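# Hang the towel from the low shelf over the rail

## Task

Pick up the towel lying on the low shelf and drape it across the rail so that a substantial portion hangs down on both sides; the rail must remain upright, the robot must not topple or finish leaning (either one means failure), and at the end the grippers must release the towel and the robot must back away from it.

## Robot and tools

ROBOT. A LinearBot: an omnidirectional wheeled base with a column about 1.7 m tall. A carriage rides up and down the column (lift_m) and holds two identical six-joint arms, left and right, each ending in a two-finger gripper. Each arm base sits about 0.57 m + lift_m above the floor, and carriage parts extend roughly 0.15 m below that. A hand can reach 0.78 m from its shoulder but only about 0.38 m below its arm base. A hand is about 0.16 m long and 0.1 m wide (0.14 m when open). The wrist camera sticks out 0.11 m to one side. The fingertips taper to about 5 mm thick. Parked arm joints 1 to 6: 0, 0.05, 0.05, 1.45, 0, 0. With both arms parked the robot is about 0.85 m wide and 0.65 m long.

CAMERAS. carriage_camera is fixed on the carriage and looks forward, tilted about 20 degrees down. left_wrist_camera and right_wrist_camera look out past their fingertips.

FRAMES. Base frame: origin on the floor under the base centre, x forward, y left, z up, in metres. left_hand and right_hand are reported in this frame as the point between the finger pads. quat_wxyz gives the hand orientation: the hand z axis runs along the fingers and the fingers open along hand y. A hand pointing straight up with joints 1, 5 and 6 at 0 reads (1, 0, 0, 0). base_odometry is in the frame the base had at the start. It counts wheel turns only, so slipping shows up as travel. Heading is in rad, positive left.

move. All arguments are optional. An action needs "base", "joints" or both, and its motions start together.
- base: one command only, an offset from the base's position in the latest reported state. {"translate_m": d} drives forward (+) or back, -2 to 2 m. {"strafe_m": d} moves left (+) or right, -2 to 2 m. {"rotate_rad": d} turns counter-clockwise (+) or clockwise, -6.3 to 6.3 rad.
- joints: a single dictionary covering both arms, with absolute targets by key, not offsets.
  - lift_m: 0 to 1 m.
  - Joints for each arm, named left_jointN_rad or right_jointN_rad:
    - joint1: -2.617 to 3.054; swings the arm about vertical; 0 forward, positive to the left.
    - joint2: shoulder, 0 to 3.141; 0 upper arm level pointing back, 1.57 straight up, 3.14 level pointing forward.
    - joint3: elbow, 0 to 3.141; 0 folded, 3.14 straight.
    - joint4: wrist pitch, -1.57 to 1.57; positive lifts the fingertips.
    - joint5: wrist yaw, -1.57 to 1.57; positive turns the fingertips to the right.
    - joint6: hand roll, -2.094 to 2.094; positive clockwise seen from the forearm.
  - left_gripper_m and right_gripper_m: pad gap, 0 to 0.093 m.
  - Tolerances for "done": lift 0.004; joint1 0.02; joint2 0.105; joint3 0.06; joint4 0.04; joint5 0.025; joint6 0.02; gripper 0.004.
  - A joint you leave out may keep pushing toward an earlier target.
- speeds: caps for this action only. translate_m and strafe_m 0.02 to 0.5 m/s; rotate_rad 0.05 to 1.57 rad/s; lift_m 0.08 to 0.25 m/s. Defaults are the maxima.
- min_time_s: 0.1 to 8 s, the least time each arm and gripper motion takes. Use it for smoother, straighter hand paths.
- cameras: a list of names or "all"; [] returns no images.

An action lasts at most 15 s, and a base drive times out after 14 s. Unknown keys make the call invalid. Out-of-range values get it refused, and then later move, wait and finished_scene calls in the same reply are skipped.

OTHER TOOLS. wait(seconds 0 to 10, cameras) lets time pass with no new command and returns the state. zoom_image(camera, region [x0,y0,x1,y1]) gives a closer view of the latest image in pixels, at most 504x504; images are 896x504. read_manual returns licence text only. finished_scene(scene) ends the scene permanently.

RESULT LINES.
- "pictures" names the cameras in the order of the images. The images may lag the state slightly.
- "move" reads done, or the worst status among the motions.
- base_status and joint_status: done; off_target (stopped short, may still push); contact_stop or time_out (holds where it stopped, old target dropped); not_followed (a safety check withheld arm targets because the arms would come too close). To untangle, send one arm its current readings with joint1 turned away, then the other arm in a later call.
- on_its_own lists uncommanded activity; its "held at" value is a target, not a reading.
- motor_effort is a percentage of maximum, with the peak in brackets. It is fairly inaccurate. A lift effort that keeps falling while lowering means a hand or its load is resting on something.
- Joint torques are in N m; joints 1 to 3 wrap sign at ±28.
- Gripper readings: closed on nothing reads 0 to 0.002. A firm grip reads a little under the object's width.
- MOTOR HOT appears at 75 °C. OVER-TEMPERATURE FAULT means the arm went limp for 30 to 60 s, and its keys read limit_stop_at_motor_heat; resend the targets afterwards.

CAUTIONS.
- Reported hand positions tend to sit above the true ones, more so at long reach.
- Loads sag the arm, and friction can leave joints short of target.
- Moves of 0.1 m or more without min_time_s can stray a few cm off the straight line.
- Arms have no contact stop. A blocked arm keeps pressing and springs forward once freed.
- The base can bend an arm against an obstacle and still report done. Back off about 0.2 m the way you came to free it.
- Never reverse under a table edge into the column.
- The robot tips most easily with the carriage high, the arms outstretched or loaded, when pushing, or in sudden stops. Only the images reveal a lean.
- Do not let the arms strike or squeeze each other.
- Keep outstretched arms parked when not needed, since they heat up even while you are thinking.
- The scene keeps running while you think, holding the last command.
- Avoid dropping the towel, releasing it while moving, slamming, and knocking the rail over.
- To release, command a gripper gap well above the current reading, then move clear.

Each tool is called after "Emit:" in YAML: its name, and indented under it one key for each argument.

## Session

Emit:
move:

Scene clock: 0.00 s.
Joint torques (N m): no reading
base_odometry: x=+0.000 y=+0.000 heading=+0.000
base_status: not commanded
joint_positions: lift_m=+0.300 left_joint1_rad=-0.008 left_joint2_rad=+0.036 left_joint3_rad=+0.049 left_joint4_rad=+1.462 left_joint5_rad=+0.046 left_joint6_rad=+0.033 left_gripper_m=+0.09396 right_joint1_rad=+0.002 right_joint2_rad=+0.046 right_joint3_rad=+0.038 right_joint4_rad=+1.456 right_joint5_rad=-0.001 right_joint6_rad=+0.034 right_gripper_m=+0.09396
joint_status: not commanded
motor_effort: lift_m=+23 drive_wheels=+1
left_hand: x=+0.2445 y=+0.2948 z=+1.3220 quat_wxyz=(+0.999, +0.024, +0.047, +0.011) (m; base frame)
right_hand: x=+0.2527 y=-0.3027 z=+1.3189 quat_wxyz=(+0.998, +0.001, +0.061, +0.018) (m; base frame)
pictures: carriage_camera, left_wrist_camera, right_wrist_camera

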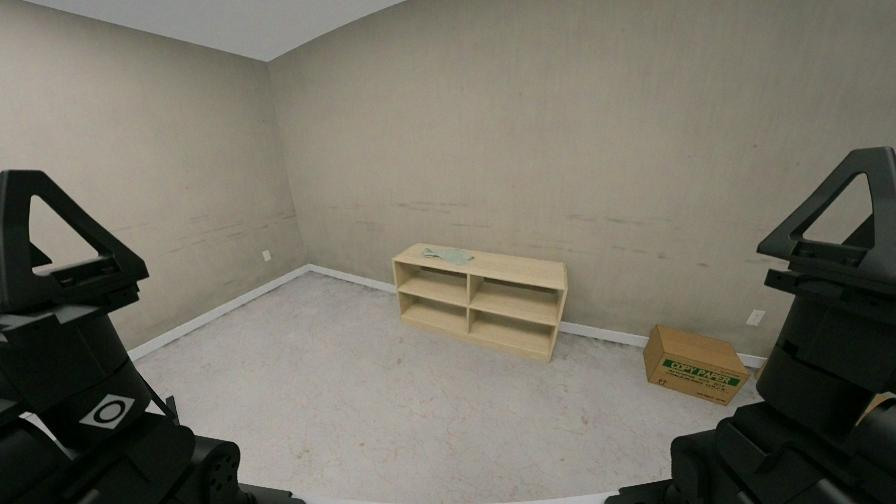

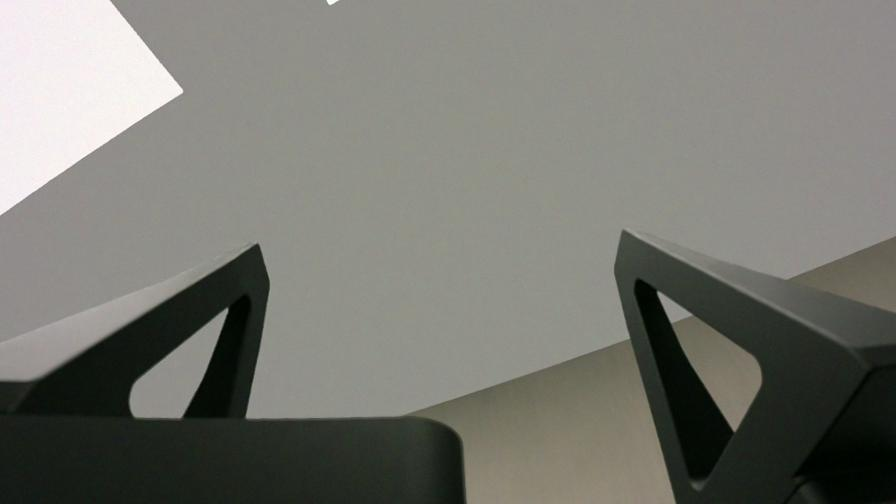

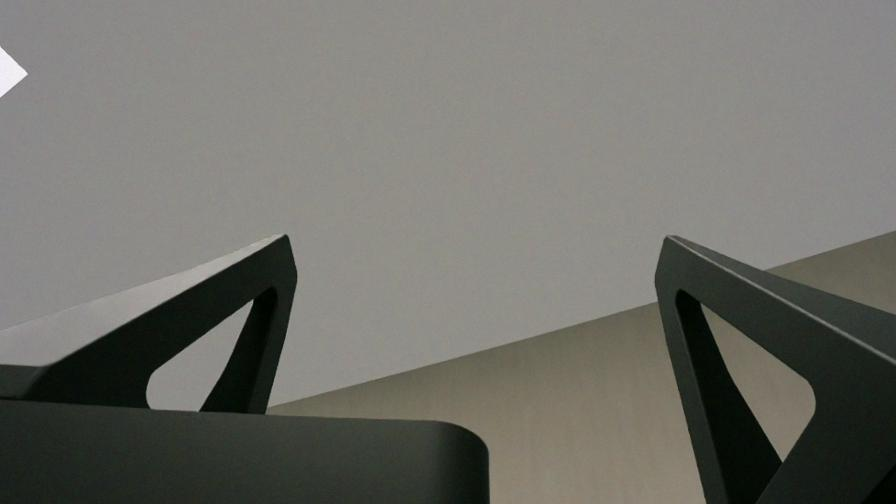

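Emit:
zoom_image:
  camera: "carriage_camera"
  region: [380, 220, 580, 370]

Emit:
move:
  base: {"rotate_rad": -1.2}
  cameras: ["carriage_camera"]

Scaled by 2.520 from the camera's 896x504 image, which has a finer 1280x720 frame.

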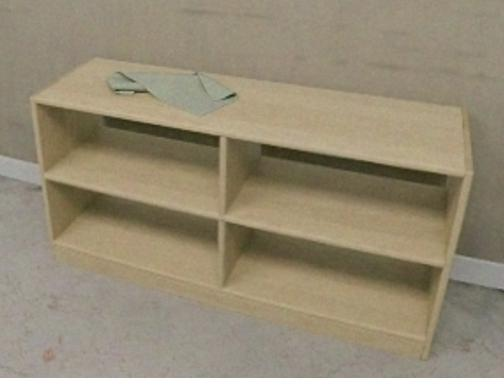

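Scene clock: 5.20 s.
Joint torques (N m): left_arm=[-0.34 3.9 5.74 -0.23 -0.01 -0.08] | right_arm=[-0.14 3.84 5.94 -0.16 0.06 0.06]
move: done
base_odometry: x=+0.000 y=+0.000 heading=-1.200
base_status: done
joint_positions: lift_m=+0.300 left_joint1_rad=-0.008 left_joint2_rad=+0.036 left_joint3_rad=+0.049 left_joint4_rad=+1.461 left_joint5_rad=+0.046 left_joint6_rad=+0.033 left_gripper_m=+0.09396 right_joint1_rad=+0.002 right_joint2_rad=+0.046 right_joint3_rad=+0.038 right_joint4_rad=+1.456 right_joint5_rad=-0.001 right_joint6_rad=+0.034 right_gripper_m=+0.09396
joint_status: not commanded
motor_effort: lift_m=+23(23) drive_wheels=+6(14)
left_hand: x=+0.2446 y=+0.2948 z=+1.3220 quat_wxyz=(+0.999, +0.024, +0.047, +0.011) (m; base frame)
right_hand: x=+0.2527 y=-0.3027 z=+1.3189 quat_wxyz=(+0.998, +0.001, +0.061, +0.018) (m; base frame)
pictures: carriage_camera

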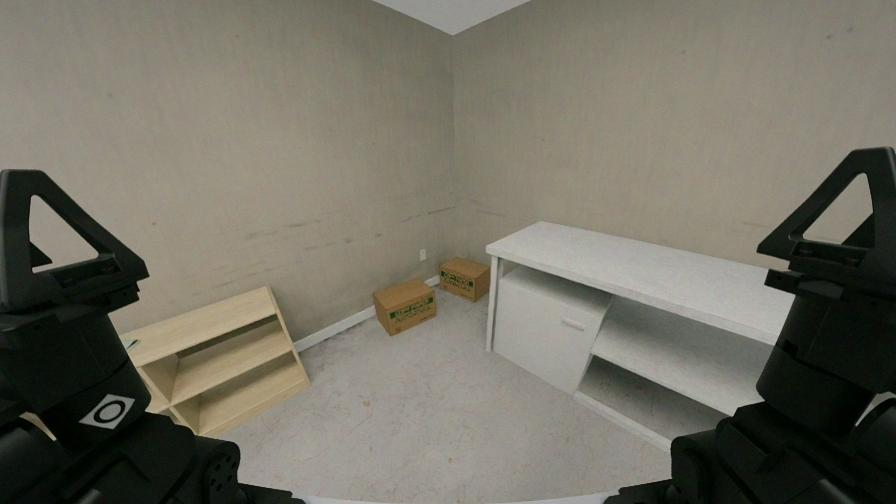

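Emit:
move:
  base: {"rotate_rad": -1.4}
  cameras: ["carriage_camera"]

Emit:
move:
  base: {"rotate_rad": -1.4}
  cameras: ["carriage_camera"]

Scene clock: 11.20 s.
Joint torques (N m): left_arm=[-0.31 3.92 5.65 -0.22 0 -0.07] | right_arm=[-0.25 3.81 6.01 -0.18 0.07 0.08]
move: done
base_odometry: x=+0.000 y=+0.000 heading=-2.599
base_status: done
joint_positions: lift_m=+0.300 left_joint1_rad=-0.008 left_joint2_rad=+0.036 left_joint3_rad=+0.049 left_joint4_rad=+1.461 left_joint5_rad=+0.046 left_joint6_rad=+0.033 left_gripper_m=+0.09397 right_joint1_rad=+0.002 right_joint2_rad=+0.046 right_joint3_rad=+0.038 right_joint4_rad=+1.456 right_joint5_rad=-0.001 right_joint6_rad=+0.034 right_gripper_m=+0.09397
joint_status: not commanded
motor_effort: lift_m=+23(23) drive_wheels=+6(13)
left_hand: x=+0.2446 y=+0.2948 z=+1.3220 quat_wxyz=(+0.999, +0.024, +0.047, +0.011) (m; base frame)
right_hand: x=+0.2527 y=-0.3027 z=+1.3189 quat_wxyz=(+0.998, +0.001, +0.061, +0.018) (m; base frame)
pictures: carriage_camera

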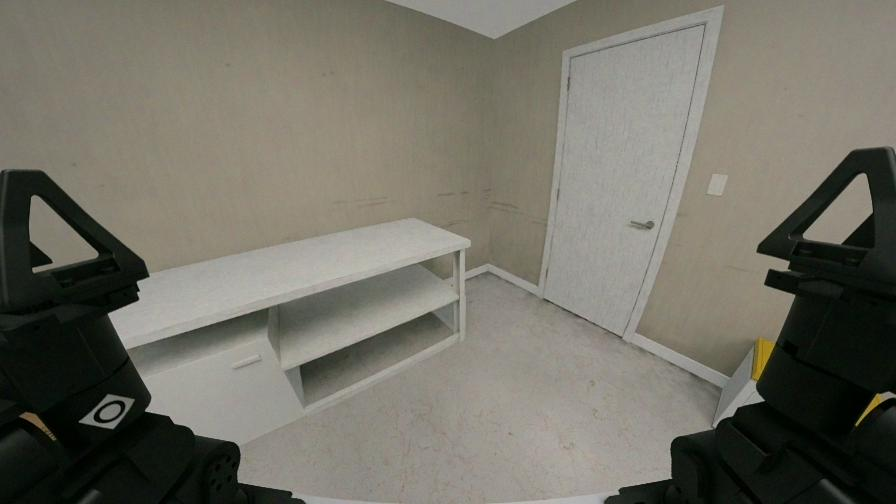

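Scene clock: 14.13 s.
Joint torques (N m): left_arm=[-0.24 3.92 5.65 -0.21 0 -0.08] | right_arm=[-0.27 3.75 6.01 -0.17 0.07 0.08]
move: done
base_odometry: x=+0.000 y=+0.000 heading=+2.285
base_status: done
joint_positions: lift_m=+0.300 left_joint1_rad=-0.008 left_joint2_rad=+0.036 left_joint3_rad=+0.049 left_joint4_rad=+1.461 left_joint5_rad=+0.046 left_joint6_rad=+0.033 left_gripper_m=+0.09398 right_joint1_rad=+0.002 right_joint2_rad=+0.046 right_joint3_rad=+0.038 right_joint4_rad=+1.456 right_joint5_rad=-0.001 right_joint6_rad=+0.034 right_gripper_m=+0.09398
joint_status: not commanded
motor_effort: lift_m=+23(23) drive_wheels=+6(13)
left_hand: x=+0.2447 y=+0.2948 z=+1.3219 quat_wxyz=(+0.999, +0.024, +0.048, +0.011) (m; base frame)
right_hand: x=+0.2527 y=-0.3027 z=+1.3189 quat_wxyz=(+0.998, +0.001, +0.061, +0.018) (m; base frame)
pictures: carriage_camera

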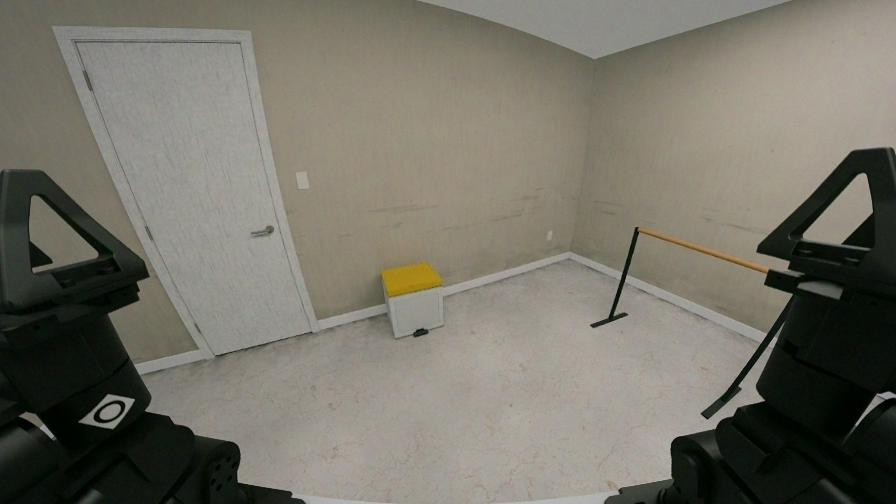

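Emit:
move:
  base: {"rotate_rad": -0.8}
  cameras: ["carriage_camera"]

Emit:
zoom_image:
  camera: "carriage_camera"
  region: [200, 150, 650, 403]

Scene clock: 19.10 s.
Joint torques (N m): left_arm=[-0.32 3.99 5.61 -0.22 0 -0.08] | right_arm=[-0.24 3.85 6.02 -0.18 0.07 0.07]
move: done
base_odometry: x=+0.000 y=+0.000 heading=+1.485
base_status: done
joint_positions: lift_m=+0.300 left_joint1_rad=-0.008 left_joint2_rad=+0.036 left_joint3_rad=+0.049 left_joint4_rad=+1.461 left_joint5_rad=+0.046 left_joint6_rad=+0.033 left_gripper_m=+0.09398 right_joint1_rad=+0.002 right_joint2_rad=+0.046 right_joint3_rad=+0.038 right_joint4_rad=+1.456 right_joint5_rad=-0.001 right_joint6_rad=+0.034 right_gripper_m=+0.09398
joint_status: not commanded
motor_effort: lift_m=+23(23) drive_wheels=+6(12)
left_hand: x=+0.2447 y=+0.2948 z=+1.3219 quat_wxyz=(+0.999, +0.024, +0.048, +0.011) (m; base frame)
right_hand: x=+0.2527 y=-0.3027 z=+1.3189 quat_wxyz=(+0.998, +0.001, +0.061, +0.018) (m; base frame)
pictures: carriage_camera

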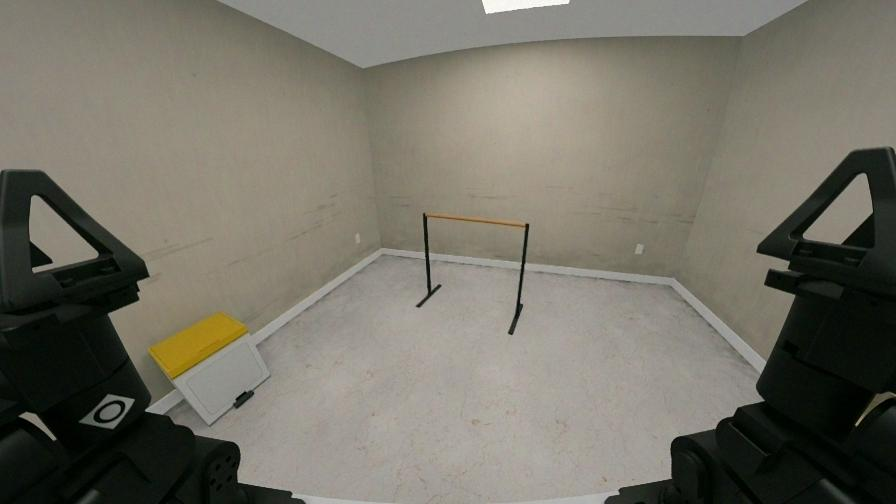

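Scaled by 1.120 from the camera's 896x504 image, which has a finer 1280x720 frame.

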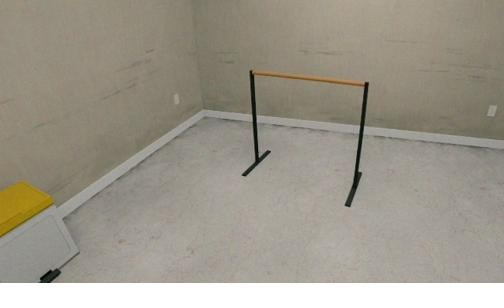

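Emit:
move:
  base: {"rotate_rad": -1.92}
  joints: {"lift_m": 0.4}
  cameras: []

Emit:
move:
  base: {"strafe_m": 0.777}
  cameras: []

Emit:
move:
  base: {"translate_m": 0.75}
  cameras: ["carriage_camera"]

Emit:
zoom_image:
  camera: "carriage_camera"
  region: [300, 230, 600, 400]

Scene clock: 73.03 s.
Joint torques (N m): left_arm=[-0.32 3.86 5.81 -0.22 -0.01 -0.08] | right_arm=[-0.14 3.79 5.98 -0.16 0.05 0.07]
move: done
base_odometry: x=+0.000 y=+0.000 heading=-0.434
base_status: done
joint_positions: lift_m=+0.400 left_joint1_rad=-0.008 left_joint2_rad=+0.036 left_joint3_rad=+0.049 left_joint4_rad=+1.461 left_joint5_rad=+0.046 left_joint6_rad=+0.033 left_gripper_m=+0.09398 right_joint1_rad=+0.002 right_joint2_rad=+0.046 right_joint3_rad=+0.038 right_joint4_rad=+1.456 right_joint5_rad=-0.001 right_joint6_rad=+0.034 right_gripper_m=+0.09398
joint_status: all done
motor_effort: lift_m=+25(30) drive_wheels=+6(13)
left_hand: x=+0.2447 y=+0.2948 z=+1.4217 quat_wxyz=(+0.999, +0.024, +0.048, +0.011) (m; base frame)
right_hand: x=+0.2527 y=-0.3027 z=+1.4187 quat_wxyz=(+0.998, +0.001, +0.061, +0.018) (m; base frame)
pictures: none
No camera images: "cameras" was empty.

Scene clock: 76.83 s.
Joint torques (N m): left_arm=[-0.27 3.95 5.64 -0.22 0 -0.08] | right_arm=[-0.17 3.85 5.94 -0.17 0.08 0.06]
move: done
base_odometry: x=+0.328 y=+0.704 heading=-0.435
base_status: done
joint_positions: lift_m=+0.400 left_joint1_rad=-0.009 left_joint2_rad=+0.036 left_joint3_rad=+0.049 left_joint4_rad=+1.461 left_joint5_rad=+0.046 left_joint6_rad=+0.033 left_gripper_m=+0.09398 right_joint1_rad=+0.002 right_joint2_rad=+0.046 right_joint3_rad=+0.038 right_joint4_rad=+1.456 right_joint5_rad=-0.001 right_joint6_rad=+0.034 right_gripper_m=+0.09398
joint_status: not commanded
motor_effort: lift_m=+25(25) drive_wheels=-6(18)
left_hand: x=+0.2447 y=+0.2948 z=+1.4217 quat_wxyz=(+0.999, +0.024, +0.048, +0.011) (m; base frame)
right_hand: x=+0.2527 y=-0.3026 z=+1.4187 quat_wxyz=(+0.998, +0.000, +0.061, +0.018) (m; base frame)
pictures: none
No camera images: "cameras" was empty.

Scene clock: 80.57 s.
Joint torques (N m): left_arm=[-0.29 3.93 5.65 -0.22 0 -0.1] | right_arm=[-0.23 3.7 5.94 -0.2 0.08 0.07]
move: done
base_odometry: x=+1.008 y=+0.389 heading=-0.435
base_status: done
joint_positions: lift_m=+0.400 left_joint1_rad=-0.009 left_joint2_rad=+0.036 left_joint3_rad=+0.049 left_joint4_rad=+1.460 left_joint5_rad=+0.046 left_joint6_rad=+0.033 left_gripper_m=+0.09398 right_joint1_rad=+0.002 right_joint2_rad=+0.046 right_joint3_rad=+0.038 right_joint4_rad=+1.456 right_joint5_rad=-0.001 right_joint6_rad=+0.034 right_gripper_m=+0.09398
joint_status: not commanded
motor_effort: lift_m=+25(25) drive_wheels=-4(13)
left_hand: x=+0.2449 y=+0.2948 z=+1.4217 quat_wxyz=(+0.999, +0.024, +0.048, +0.011) (m; base frame)
right_hand: x=+0.2527 y=-0.3026 z=+1.4187 quat_wxyz=(+0.998, +0.000, +0.061, +0.018) (m; base frame)
pictures: carriage_camera
camera_calibration:
carriage_camera: T_world_to_cam=[[-0.00559344, -0.999683, -0.0245389, 0.0382994], [-0.377647, 0.0248338, -0.925616, 1.36094], [0.925933, 0.00408966, -0.377667, 0.389982], [0, 0, 0, 1]] pos_world=[0.153073, 0.00289509, 1.40793]

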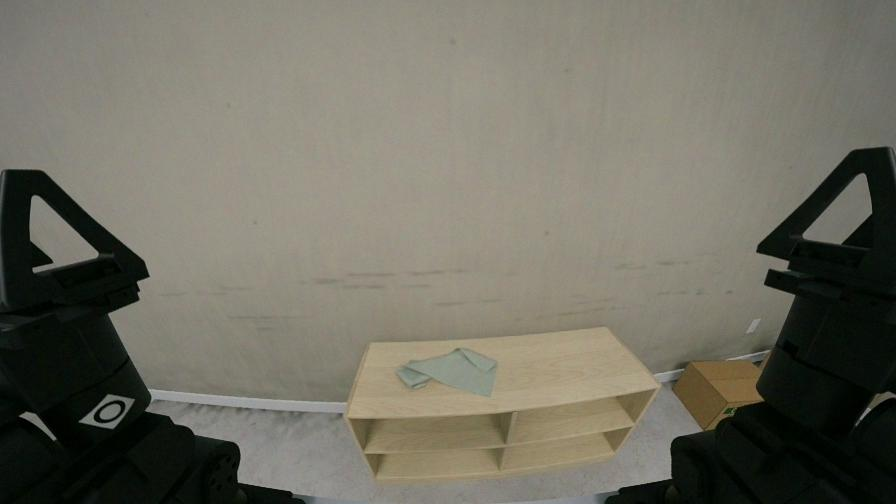

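Scaled by 1.680 from the camera's 896x504 image, which has a finer 1280x720 frame.

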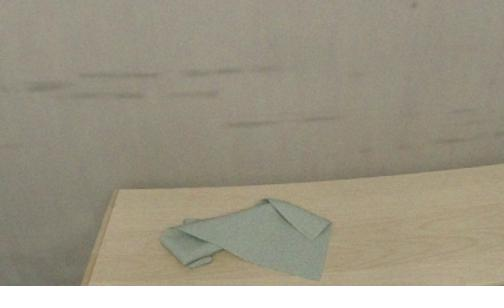

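Emit:
move:
  base: {"rotate_rad": 0.036}
  joints: {"lift_m": 0.35, "right_joint1_rad": 0, "right_joint2_rad": 2.452, "right_joint3_rad": 1.26, "right_joint4_rad": -0.379, "right_joint5_rad": 0, "right_joint6_rad": 0, "right_gripper_m": 0.093}
  min_time_s: 3
  cameras: []

Emit:
move:
  base: {"strafe_m": 0.1}
  cameras: []

Emit:
move:
  base: {"translate_m": 0.1}
  cameras: ["carriage_camera", "right_wrist_camera"]

Scene clock: 115.57 s.
Joint torques (N m): left_arm=[-0.28 3.86 5.63 -0.2 0.01 -0.07] | right_arm=[-0.39 -10.48 5.2 0.2 0.1 -0.08]
move: done
base_odometry: x=+1.008 y=+0.388 heading=-0.400
base_status: done
joint_positions: lift_m=+0.350 left_joint1_rad=-0.009 left_joint2_rad=+0.036 left_joint3_rad=+0.050 left_joint4_rad=+1.460 left_joint5_rad=+0.046 left_joint6_rad=+0.033 left_gripper_m=+0.09398 right_joint1_rad=+0.002 right_joint2_rad=+2.429 right_joint3_rad=+1.245 right_joint4_rad=-0.361 right_joint5_rad=-0.001 right_joint6_rad=+0.014 right_gripper_m=+0.09313
joint_status: all done
motor_effort: lift_m=+20(20) drive_wheels=-6(7)
left_hand: x=+0.2449 y=+0.2948 z=+1.3724 quat_wxyz=(+0.999, +0.024, +0.048, +0.011) (m; base frame)
right_hand: x=+0.5950 y=-0.3020 z=+0.7774 quat_wxyz=(+0.013, +0.006, +1.000, +0.001) (m; base frame)
pictures: none
No camera images: "cameras" was empty.

Scene clock: 117.30 s.
Joint torques (N m): left_arm=[-0.25 3.88 5.64 -0.2 -0.01 -0.08] | right_arm=[-0.58 -10.45 5.2 0.21 0.09 -0.08]
move: done
base_odometry: x=+1.048 y=+0.480 heading=-0.400
base_status: done
joint_positions: lift_m=+0.350 left_joint1_rad=-0.009 left_joint2_rad=+0.036 left_joint3_rad=+0.050 left_joint4_rad=+1.460 left_joint5_rad=+0.046 left_joint6_rad=+0.033 left_gripper_m=+0.09398 right_joint1_rad=+0.002 right_joint2_rad=+2.429 right_joint3_rad=+1.246 right_joint4_rad=-0.365 right_joint5_rad=-0.001 right_joint6_rad=+0.013 right_gripper_m=+0.09313
joint_status: not commanded
motor_effort: lift_m=+20(20) drive_wheels=-2(13)
left_hand: x=+0.2449 y=+0.2948 z=+1.3724 quat_wxyz=(+0.999, +0.024, +0.048, +0.011) (m; base frame)
right_hand: x=+0.5945 y=-0.3017 z=+0.7775 quat_wxyz=(+0.011, +0.005, +1.000, +0.001) (m; base frame)
pictures: none
No camera images: "cameras" was empty.

Scene clock: 118.93 s.
Joint torques (N m): left_arm=[-0.23 3.71 5.68 -0.21 0.01 -0.08] | right_arm=[-0.46 -10.66 4.93 0.22 0.08 -0.08]
move: done
base_odometry: x=+1.140 y=+0.442 heading=-0.399
base_status: done
joint_positions: lift_m=+0.350 left_joint1_rad=-0.009 left_joint2_rad=+0.036 left_joint3_rad=+0.050 left_joint4_rad=+1.460 left_joint5_rad=+0.046 left_joint6_rad=+0.033 left_gripper_m=+0.09398 right_joint1_rad=+0.002 right_joint2_rad=+2.429 right_joint3_rad=+1.249 right_joint4_rad=-0.369 right_joint5_rad=-0.001 right_joint6_rad=+0.013 right_gripper_m=+0.09313
joint_status: not commanded
motor_effort: lift_m=+20(20) drive_wheels=-3(11)
left_hand: x=+0.2449 y=+0.2948 z=+1.3724 quat_wxyz=(+0.999, +0.024, +0.048, +0.011) (m; base frame)
right_hand: x=+0.5947 y=-0.3017 z=+0.7779 quat_wxyz=(+0.011, +0.005, +1.000, +0.001) (m; base frame)
pictures: carriage_camera, right_wrist_camera
camera_calibration:
carriage_camera: T_world_to_cam=[[-0.00559344, -0.999683, -0.0245389, 0.0370872], [-0.377647, 0.0248338, -0.925616, 1.31521], [0.925933, 0.00408966, -0.377667, 0.371325], [0, 0, 0, 1]] pos_world=[0.153073, 0.00289509, 1.35853]
right_wrist_camera: T_world_to_cam=[[-0.0316378, -0.997639, -0.0609466, -0.225447], [-0.831093, -0.00761525, 0.556081, 0.0713827], [-0.555233, 0.0682455, -0.82889, 1.12226], [0, 0, 0, 1]] pos_world=[0.675306, -0.30096, 0.876792]

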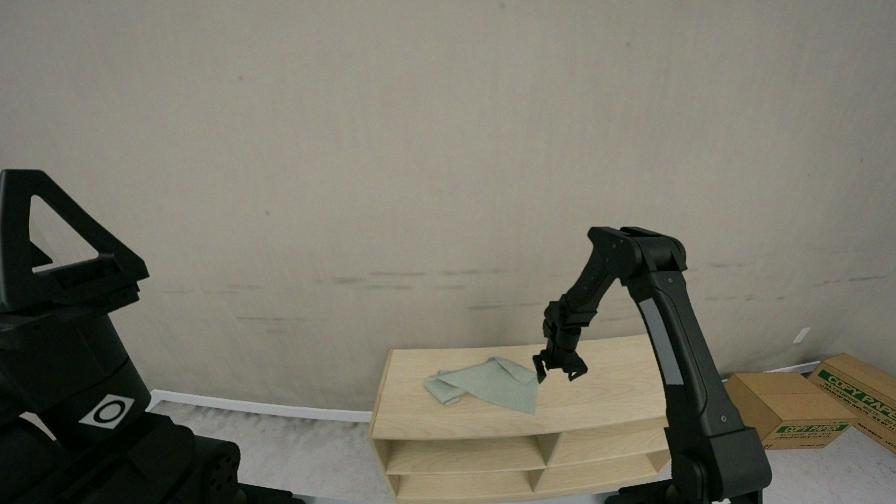

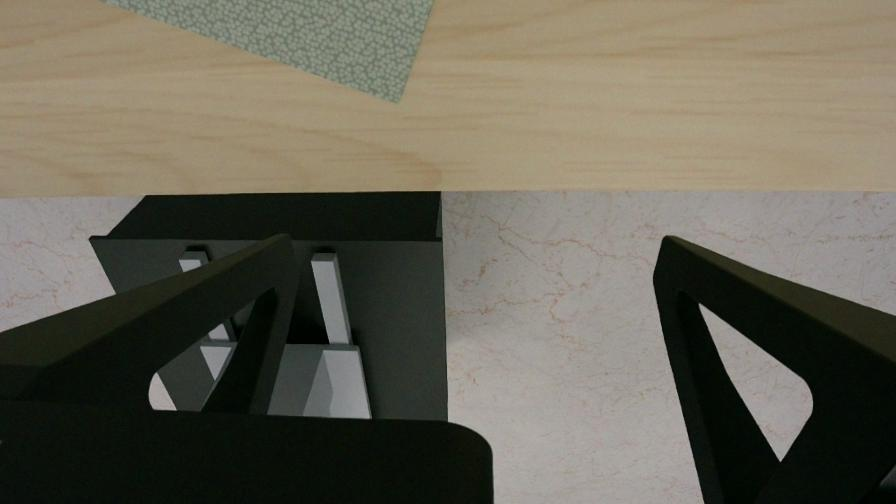

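Emit:
move:
  base: {"translate_m": 0.08}
  cameras: ["carriage_camera", "right_wrist_camera"]

Emit:
zoom_image:
  camera: "carriage_camera"
  region: [380, 330, 640, 476]

Scene clock: 132.13 s.
Joint torques (N m): left_arm=[-0.24 3.97 5.74 -0.19 0.01 -0.09] | right_arm=[-0.4 -10.61 4.93 0.26 0.09 -0.08]
move: done
base_odometry: x=+1.214 y=+0.411 heading=-0.399
base_status: done
joint_positions: lift_m=+0.350 left_joint1_rad=-0.009 left_joint2_rad=+0.036 left_joint3_rad=+0.050 left_joint4_rad=+1.460 left_joint5_rad=+0.046 left_joint6_rad=+0.033 left_gripper_m=+0.09398 right_joint1_rad=+0.002 right_joint2_rad=+2.429 right_joint3_rad=+1.249 right_joint4_rad=-0.370 right_joint5_rad=-0.001 right_joint6_rad=+0.013 right_gripper_m=+0.09313
joint_status: not commanded
motor_effort: lift_m=+20(20) drive_wheels=+6(12)
left_hand: x=+0.2449 y=+0.2948 z=+1.3724 quat_wxyz=(+0.998, +0.024, +0.048, +0.011) (m; base frame)
right_hand: x=+0.5943 y=-0.3017 z=+0.7779 quat_wxyz=(+0.010, +0.005, +1.000, +0.001) (m; base frame)
pictures: carriage_camera, right_wrist_camera
camera_calibration:
carriage_camera: T_world_to_cam=[[-0.00559344, -0.999683, -0.0245389, 0.0370872], [-0.377647, 0.0248338, -0.925616, 1.31521], [0.925933, 0.00408966, -0.377667, 0.371325], [0, 0, 0, 1]] pos_world=[0.153073, 0.00289509, 1.35853]
right_wrist_camera: T_world_to_cam=[[-0.0317308, -0.99764, -0.0608945, -0.225445], [-0.830244, -0.00761315, 0.557349, 0.0695851], [-0.556497, 0.0682424, -0.828042, 1.12213], [0, 0, 0, 1]] pos_world=[0.675082, -0.30096, 0.876661]

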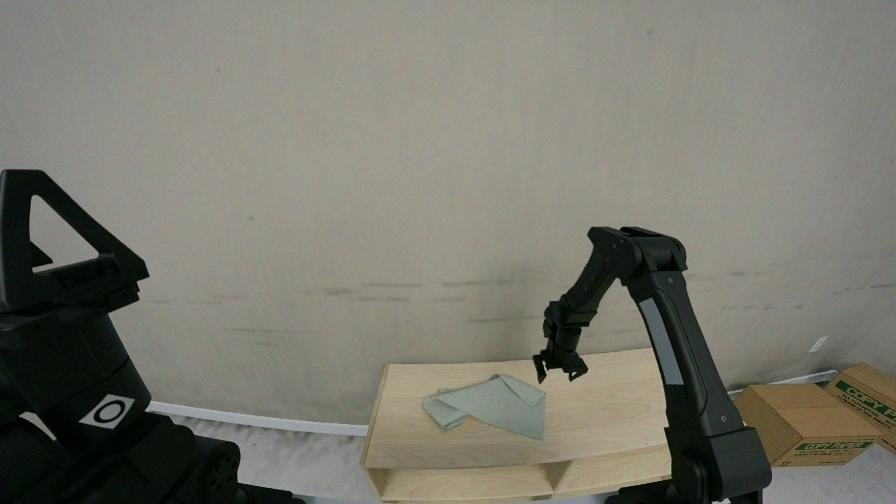

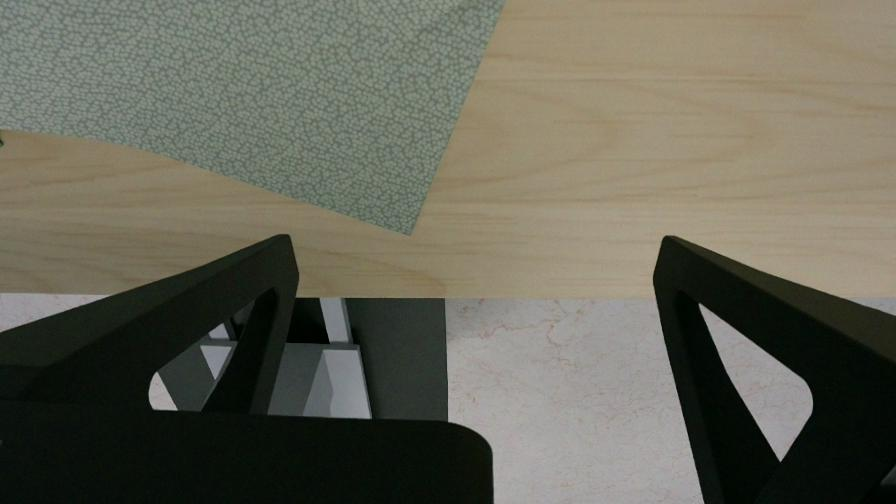

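Scaled by 1.938 from the camera's 896x504 image, which has a finer 1280x720 frame.

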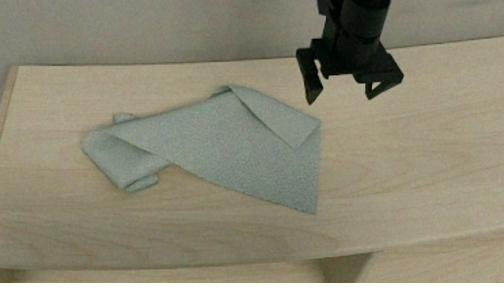

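Emit:
move:
  joints: {"lift_m": 0.23, "right_joint1_rad": 0.06, "right_joint6_rad": 0.38, "right_gripper_m": 0.06}
  min_time_s: 1.5
  cameras: ["carriage_camera", "right_wrist_camera"]

Emit:
zoom_image:
  camera: "carriage_camera"
  region: [380, 300, 640, 446]

Scene clock: 149.93 s.
Joint torques (N m): left_arm=[-0.28 3.84 5.67 -0.2 -0.01 -0.08] | right_arm=[0.47 -11.43 4.64 0.23 0.12 0.22]
move: done
base_odometry: x=+1.214 y=+0.411 heading=-0.399
base_status: not commanded
joint_positions: lift_m=+0.230 left_joint1_rad=-0.009 left_joint2_rad=+0.036 left_joint3_rad=+0.050 left_joint4_rad=+1.460 left_joint5_rad=+0.046 left_joint6_rad=+0.033 left_gripper_m=+0.09398 right_joint1_rad=+0.053 right_joint2_rad=+2.440 right_joint3_rad=+1.252 right_joint4_rad=-0.372 right_joint5_rad=-0.001 right_joint6_rad=+0.364 right_gripper_m=+0.06014
joint_status: all done
motor_effort: lift_m=+20(21) drive_wheels=-4(6)
left_hand: x=+0.2449 y=+0.2948 z=+1.2523 quat_wxyz=(+0.998, +0.024, +0.048, +0.011) (m; base frame)
right_hand: x=+0.5919 y=-0.2829 z=+0.6547 quat_wxyz=(+0.005, +0.155, +0.988, +0.002) (m; base frame)
pictures: carriage_camera, right_wrist_camera
camera_calibration:
carriage_camera: T_world_to_cam=[[-0.00559344, -0.999683, -0.0245389, 0.0341413], [-0.377647, 0.0248338, -0.925616, 1.20409], [0.925933, 0.00408966, -0.377667, 0.325986], [0, 0, 0, 1]] pos_world=[0.153073, 0.00289509, 1.23848]
right_wrist_camera: T_world_to_cam=[[-0.325832, -0.943234, -0.0643723, -0.0224744], [-0.790675, 0.234536, 0.565532, 0.176134], [-0.518331, 0.235166, -0.82221, 1.03828], [0, 0, 0, 1]] pos_world=[0.670118, -0.306677, 0.752632]

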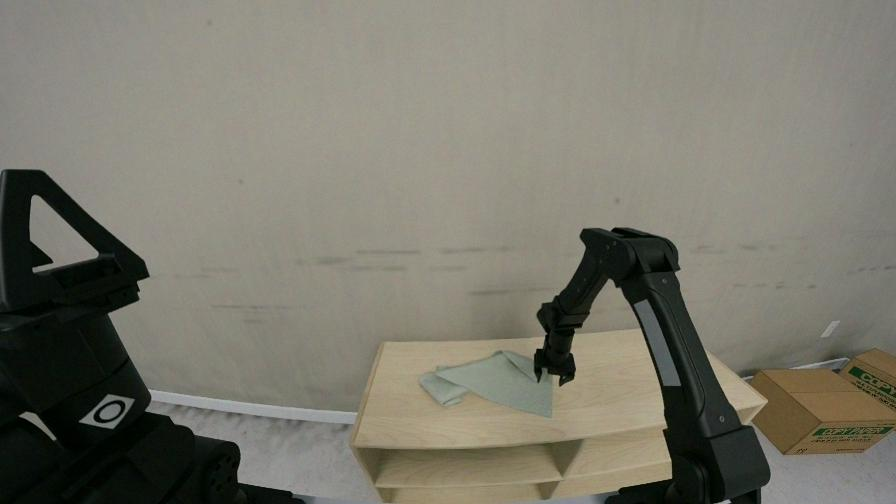

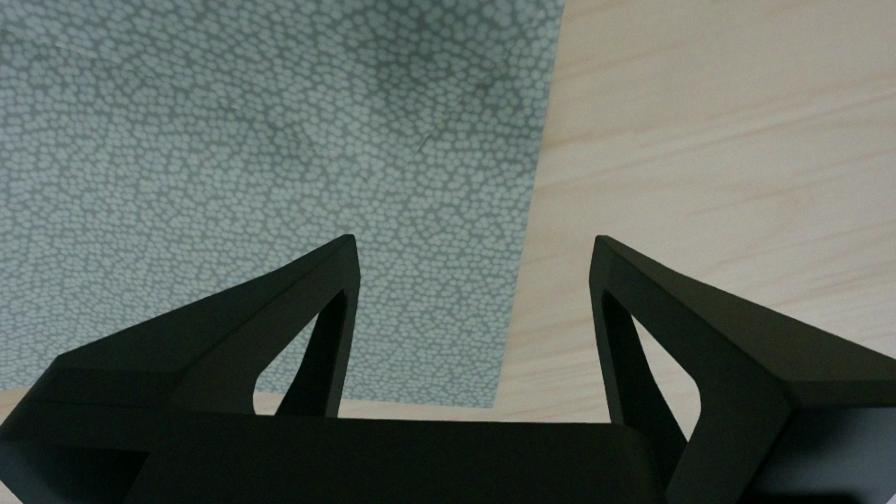

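Scaled by 1.938 from the camera's 896x504 image, which has a finer 1280x720 frame.

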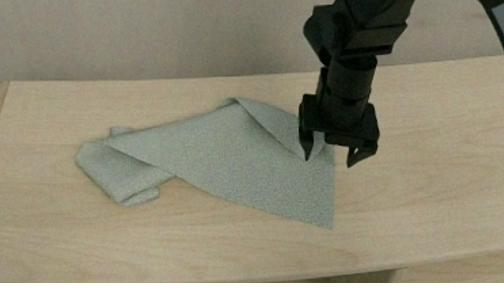

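Emit:
move:
  joints: {"lift_m": 0.20}
  speeds: {"lift_m": 0.08}
  cameras: ["right_wrist_camera"]

Emit:
move:
  joints: {"lift_m": 0.185}
  speeds: {"lift_m": 0.08}
  cameras: ["right_wrist_camera"]

Scene clock: 157.57 s.
Joint torques (N m): left_arm=[-0.2 3.9 5.65 -0.19 0.01 -0.07] | right_arm=[0.39 -10.47 4.01 0.5 0.14 0.2]
move: done
base_odometry: x=+1.214 y=+0.411 heading=-0.399
base_status: not commanded
joint_positions: lift_m=+0.201 left_joint1_rad=-0.009 left_joint2_rad=+0.036 left_joint3_rad=+0.050 left_joint4_rad=+1.460 left_joint5_rad=+0.046 left_joint6_rad=+0.033 left_gripper_m=+0.09398 right_joint1_rad=+0.053 right_joint2_rad=+2.429 right_joint3_rad=+1.260 right_joint4_rad=-0.396 right_joint5_rad=-0.005 right_joint6_rad=+0.366 right_gripper_m=+0.06011
joint_status: all done
motor_effort: lift_m=+18(18) drive_wheels=+5(5)
left_hand: x=+0.2449 y=+0.2948 z=+1.2226 quat_wxyz=(+0.998, +0.024, +0.048, +0.011) (m; base frame)
right_hand: x=+0.5923 y=-0.2822 z=+0.6298 quat_wxyz=(+0.002, +0.156, +0.988, +0.003) (m; base frame)
pictures: right_wrist_camera
camera_calibration:
right_wrist_camera: T_world_to_cam=[[-0.32801, -0.942393, -0.0656112, -0.0210129], [-0.786652, 0.234025, 0.571324, 0.184139], [-0.523057, 0.239013, -0.818098, 1.01917], [0, 0, 0, 1]] pos_world=[0.671046, -0.306491, 0.727199]

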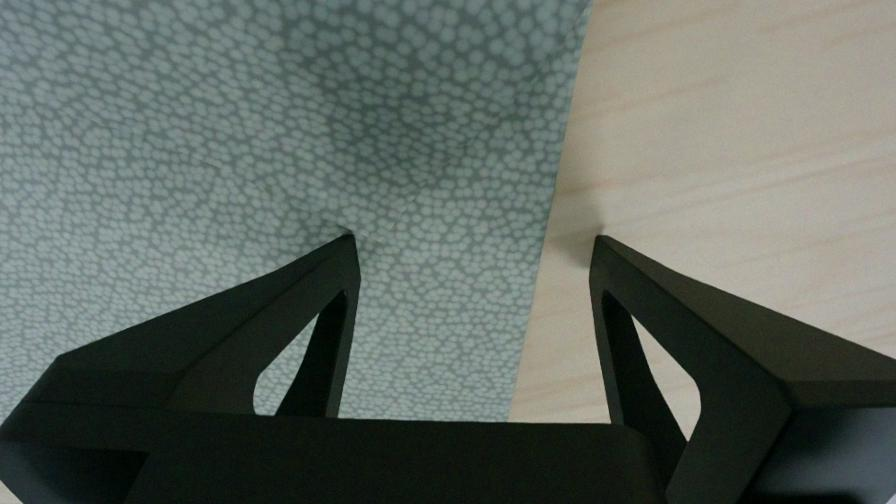

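Scene clock: 158.13 s.
Joint torques (N m): left_arm=[-0.21 3.84 5.64 -0.22 -0.01 -0.11] | right_arm=[0.43 -7.19 3.7 0.95 0.18 0.22]
move: done
base_odometry: x=+1.214 y=+0.411 heading=-0.399
base_status: not commanded
joint_positions: lift_m=+0.186 left_joint1_rad=-0.009 left_joint2_rad=+0.036 left_joint3_rad=+0.050 left_joint4_rad=+1.460 left_joint5_rad=+0.046 left_joint6_rad=+0.033 left_gripper_m=+0.09398 right_joint1_rad=+0.053 right_joint2_rad=+2.393 right_joint3_rad=+1.266 right_joint4_rad=-0.446 right_joint5_rad=-0.007 right_joint6_rad=+0.366 right_gripper_m=+0.06010
joint_status: all done
motor_effort: lift_m=+17(17) drive_wheels=+5(5)
left_hand: x=+0.2449 y=+0.2948 z=+1.2078 quat_wxyz=(+0.998, +0.024, +0.048, +0.011) (m; base frame)
right_hand: x=+0.5927 y=-0.2818 z=+0.6287 quat_wxyz=(-0.002, +0.156, +0.988, +0.003) (m; base frame)
pictures: right_wrist_camera
camera_calibration:
right_wrist_camera: T_world_to_cam=[[-0.328462, -0.942269, -0.0651303, -0.0205613], [-0.782645, 0.232919, 0.577248, 0.17857], [-0.528753, 0.240578, -0.813967, 1.01961], [0, 0, 0, 1]] pos_world=[0.672123, -0.306262, 0.725508]

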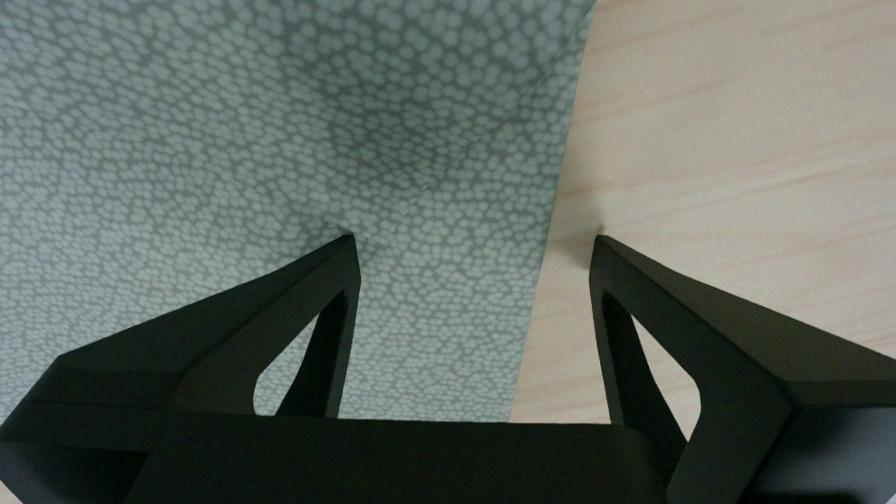

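Emit:
move:
  joints: {"right_gripper_m": 0.0}
  min_time_s: 2
  cameras: ["right_wrist_camera"]

Scene clock: 163.37 s.
Joint torques (N m): left_arm=[-0.24 3.89 5.72 -0.19 -0.01 -0.09] | right_arm=[-1.39 -7.19 3.78 0.68 0.95 0.19]
move: done
base_odometry: x=+1.214 y=+0.411 heading=-0.399
base_status: not commanded
joint_positions: lift_m=+0.186 left_joint1_rad=-0.009 left_joint2_rad=+0.036 left_joint3_rad=+0.050 left_joint4_rad=+1.460 left_joint5_rad=+0.046 left_joint6_rad=+0.033 left_gripper_m=+0.09398 right_joint1_rad=+0.072 right_joint2_rad=+2.393 right_joint3_rad=+1.266 right_joint4_rad=-0.410 right_joint5_rad=-0.075 right_joint6_rad=+0.367 right_gripper_m=+0.00303
joint_status: all done
motor_effort: lift_m=+17(17) drive_wheels=+5(5)
left_hand: x=+0.2449 y=+0.2948 z=+1.2078 quat_wxyz=(+0.998, +0.024, +0.048, +0.011) (m; base frame)
right_hand: x=+0.6001 y=-0.2629 z=+0.6293 quat_wxyz=(+0.008, +0.146, +0.988, +0.040) (m; base frame)
pictures: right_wrist_camera
camera_calibration:
right_wrist_camera: T_world_to_cam=[[-0.307712, -0.941083, -0.140274, 0.034897], [-0.804322, 0.178518, 0.566743, 0.184926], [-0.508311, 0.287219, -0.811865, 1.01814], [0, 0, 0, 1]] pos_world=[0.677011, -0.292602, 0.726685]

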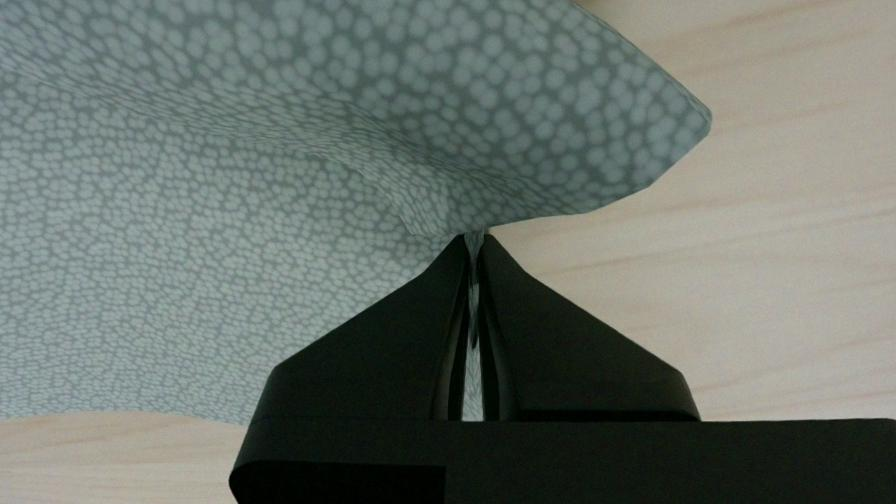

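Emit:
move:
  joints: {"lift_m": 0.36}
  speeds: {"lift_m": 0.08}
  cameras: ["carriage_camera", "right_wrist_camera"]

Emit:
zoom_image:
  camera: "carriage_camera"
  region: [380, 300, 640, 446]

Scene clock: 168.97 s.
Joint torques (N m): left_arm=[-0.21 3.9 5.74 -0.2 0.01 -0.09] | right_arm=[-0.91 -10.54 3.56 0.42 0.23 0.19]
move: done
base_odometry: x=+1.214 y=+0.411 heading=-0.399
base_status: not commanded
joint_positions: lift_m=+0.360 left_joint1_rad=-0.009 left_joint2_rad=+0.036 left_joint3_rad=+0.050 left_joint4_rad=+1.460 left_joint5_rad=+0.046 left_joint6_rad=+0.033 left_gripper_m=+0.09398 right_joint1_rad=+0.066 right_joint2_rad=+2.431 right_joint3_rad=+1.265 right_joint4_rad=-0.388 right_joint5_rad=-0.010 right_joint6_rad=+0.367 right_gripper_m=+0.00297
joint_status: all done
motor_effort: lift_m=+25(29) drive_wheels=+5(5)
left_hand: x=+0.2449 y=+0.2948 z=+1.3818 quat_wxyz=(+0.998, +0.024, +0.048, +0.011) (m; base frame)
right_hand: x=+0.5958 y=-0.2762 z=+0.7892 quat_wxyz=(+0.007, +0.150, +0.989, +0.007) (m; base frame)
pictures: carriage_camera, right_wrist_camera
camera_calibration:
carriage_camera: T_world_to_cam=[[-0.00559344, -0.999683, -0.0245389, 0.0373177], [-0.377647, 0.0248338, -0.925616, 1.32391], [0.925933, 0.00408966, -0.377667, 0.374872], [0, 0, 0, 1]] pos_world=[0.153073, 0.00289509, 1.36792]
right_wrist_camera: T_world_to_cam=[[-0.31601, -0.945797, -0.0748731, -0.00452781], [-0.795655, 0.221203, 0.563917, 0.102128], [-0.516789, 0.237777, -0.82243, 1.14934], [0, 0, 0, 1]] pos_world=[0.673791, -0.300158, 0.887317]

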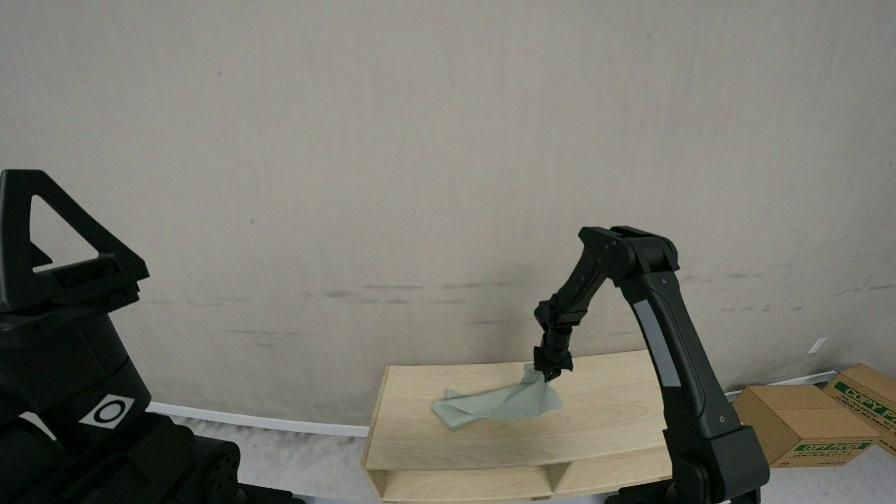

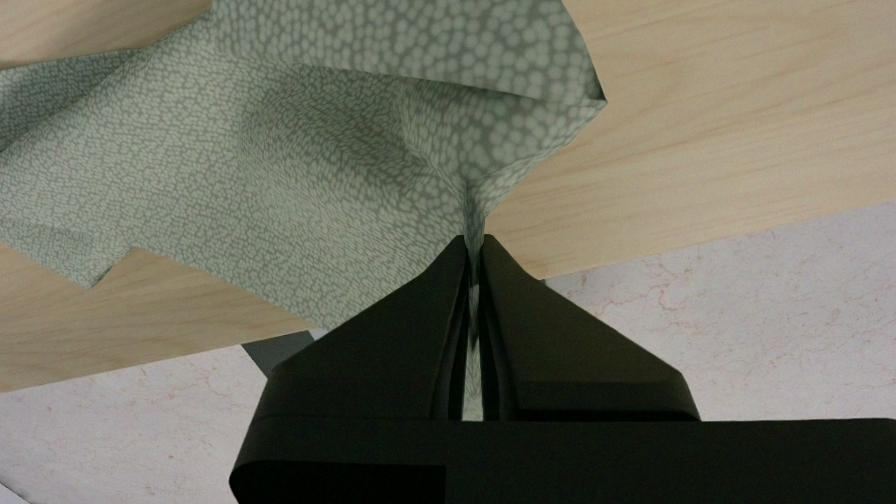

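Scaled by 1.938 from the camera's 896x504 image, which has a finer 1280x720 frame.

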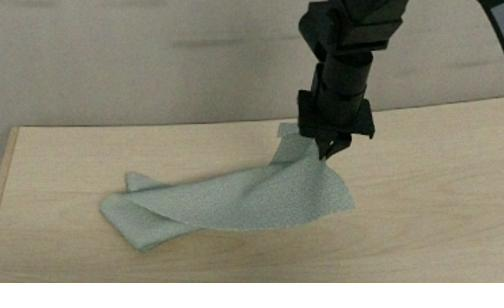

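Emit:
move:
  joints: {"lift_m": 0.8}
  speeds: {"lift_m": 0.12}
  cameras: ["carriage_camera", "right_wrist_camera"]

Emit:
zoom_image:
  camera: "carriage_camera"
  region: [380, 300, 700, 480]

Scene clock: 175.77 s.
Joint torques (N m): left_arm=[-0.24 3.93 5.71 -0.2 0.02 -0.08] | right_arm=[-0.92 -11.26 3.69 0.39 0.2 0.21]
move: done
base_odometry: x=+1.214 y=+0.411 heading=-0.399
base_status: not commanded
joint_positions: lift_m=+0.800 left_joint1_rad=-0.009 left_joint2_rad=+0.036 left_joint3_rad=+0.050 left_joint4_rad=+1.460 left_joint5_rad=+0.046 left_joint6_rad=+0.033 left_gripper_m=+0.09398 right_joint1_rad=+0.066 right_joint2_rad=+2.438 right_joint3_rad=+1.265 right_joint4_rad=-0.385 right_joint5_rad=-0.009 right_joint6_rad=+0.367 right_gripper_m=+0.00297
joint_status: all done
motor_effort: lift_m=+25(30) drive_wheels=+5(5)
left_hand: x=+0.2449 y=+0.2948 z=+1.8218 quat_wxyz=(+0.998, +0.024, +0.048, +0.011) (m; base frame)
right_hand: x=+0.5948 y=-0.2766 z=+1.2268 quat_wxyz=(+0.006, +0.150, +0.989, +0.006) (m; base frame)
pictures: carriage_camera, right_wrist_camera
camera_calibration:
carriage_camera: T_world_to_cam=[[-0.00559344, -0.999683, -0.0245389, 0.0481154], [-0.377647, 0.0248338, -0.925616, 1.7312], [0.925933, 0.00408966, -0.377667, 0.541055], [0, 0, 0, 1]] pos_world=[0.153073, 0.00289509, 1.80795]
right_wrist_camera: T_world_to_cam=[[-0.316279, -0.945944, -0.0718152, 0.0239035], [-0.793784, 0.222429, 0.566067, -0.148782], [-0.519494, 0.236041, -0.821225, 1.50844], [0, 0, 0, 1]] pos_world=[0.673084, -0.300349, 1.32471]

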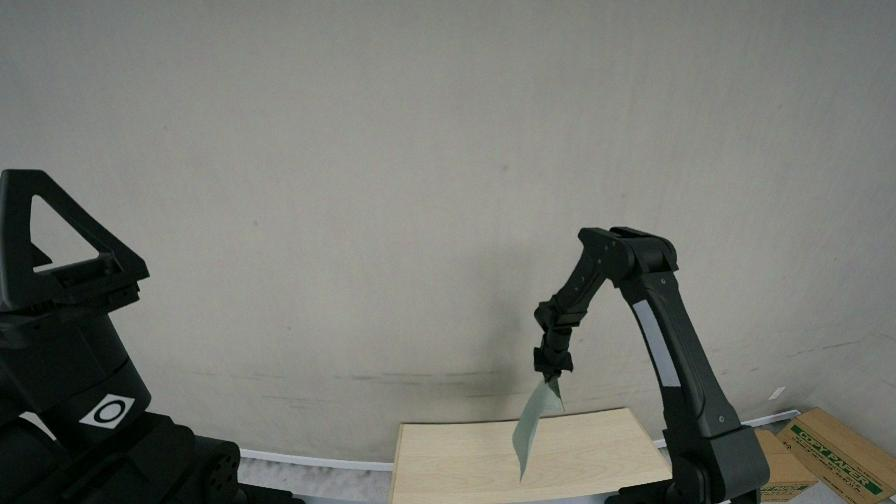

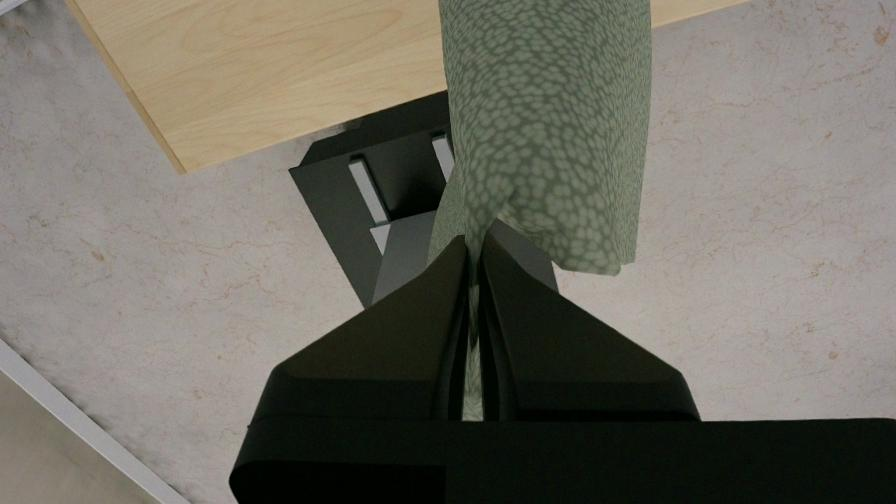

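Scaled by 1.575 from the camera's 896x504 image, which has a finer 1280x720 frame.

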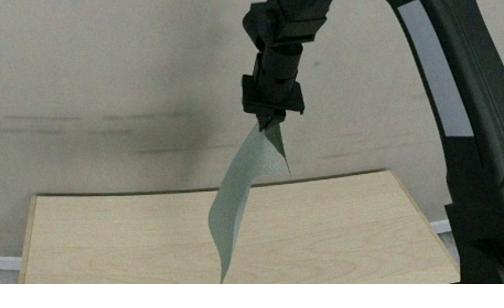

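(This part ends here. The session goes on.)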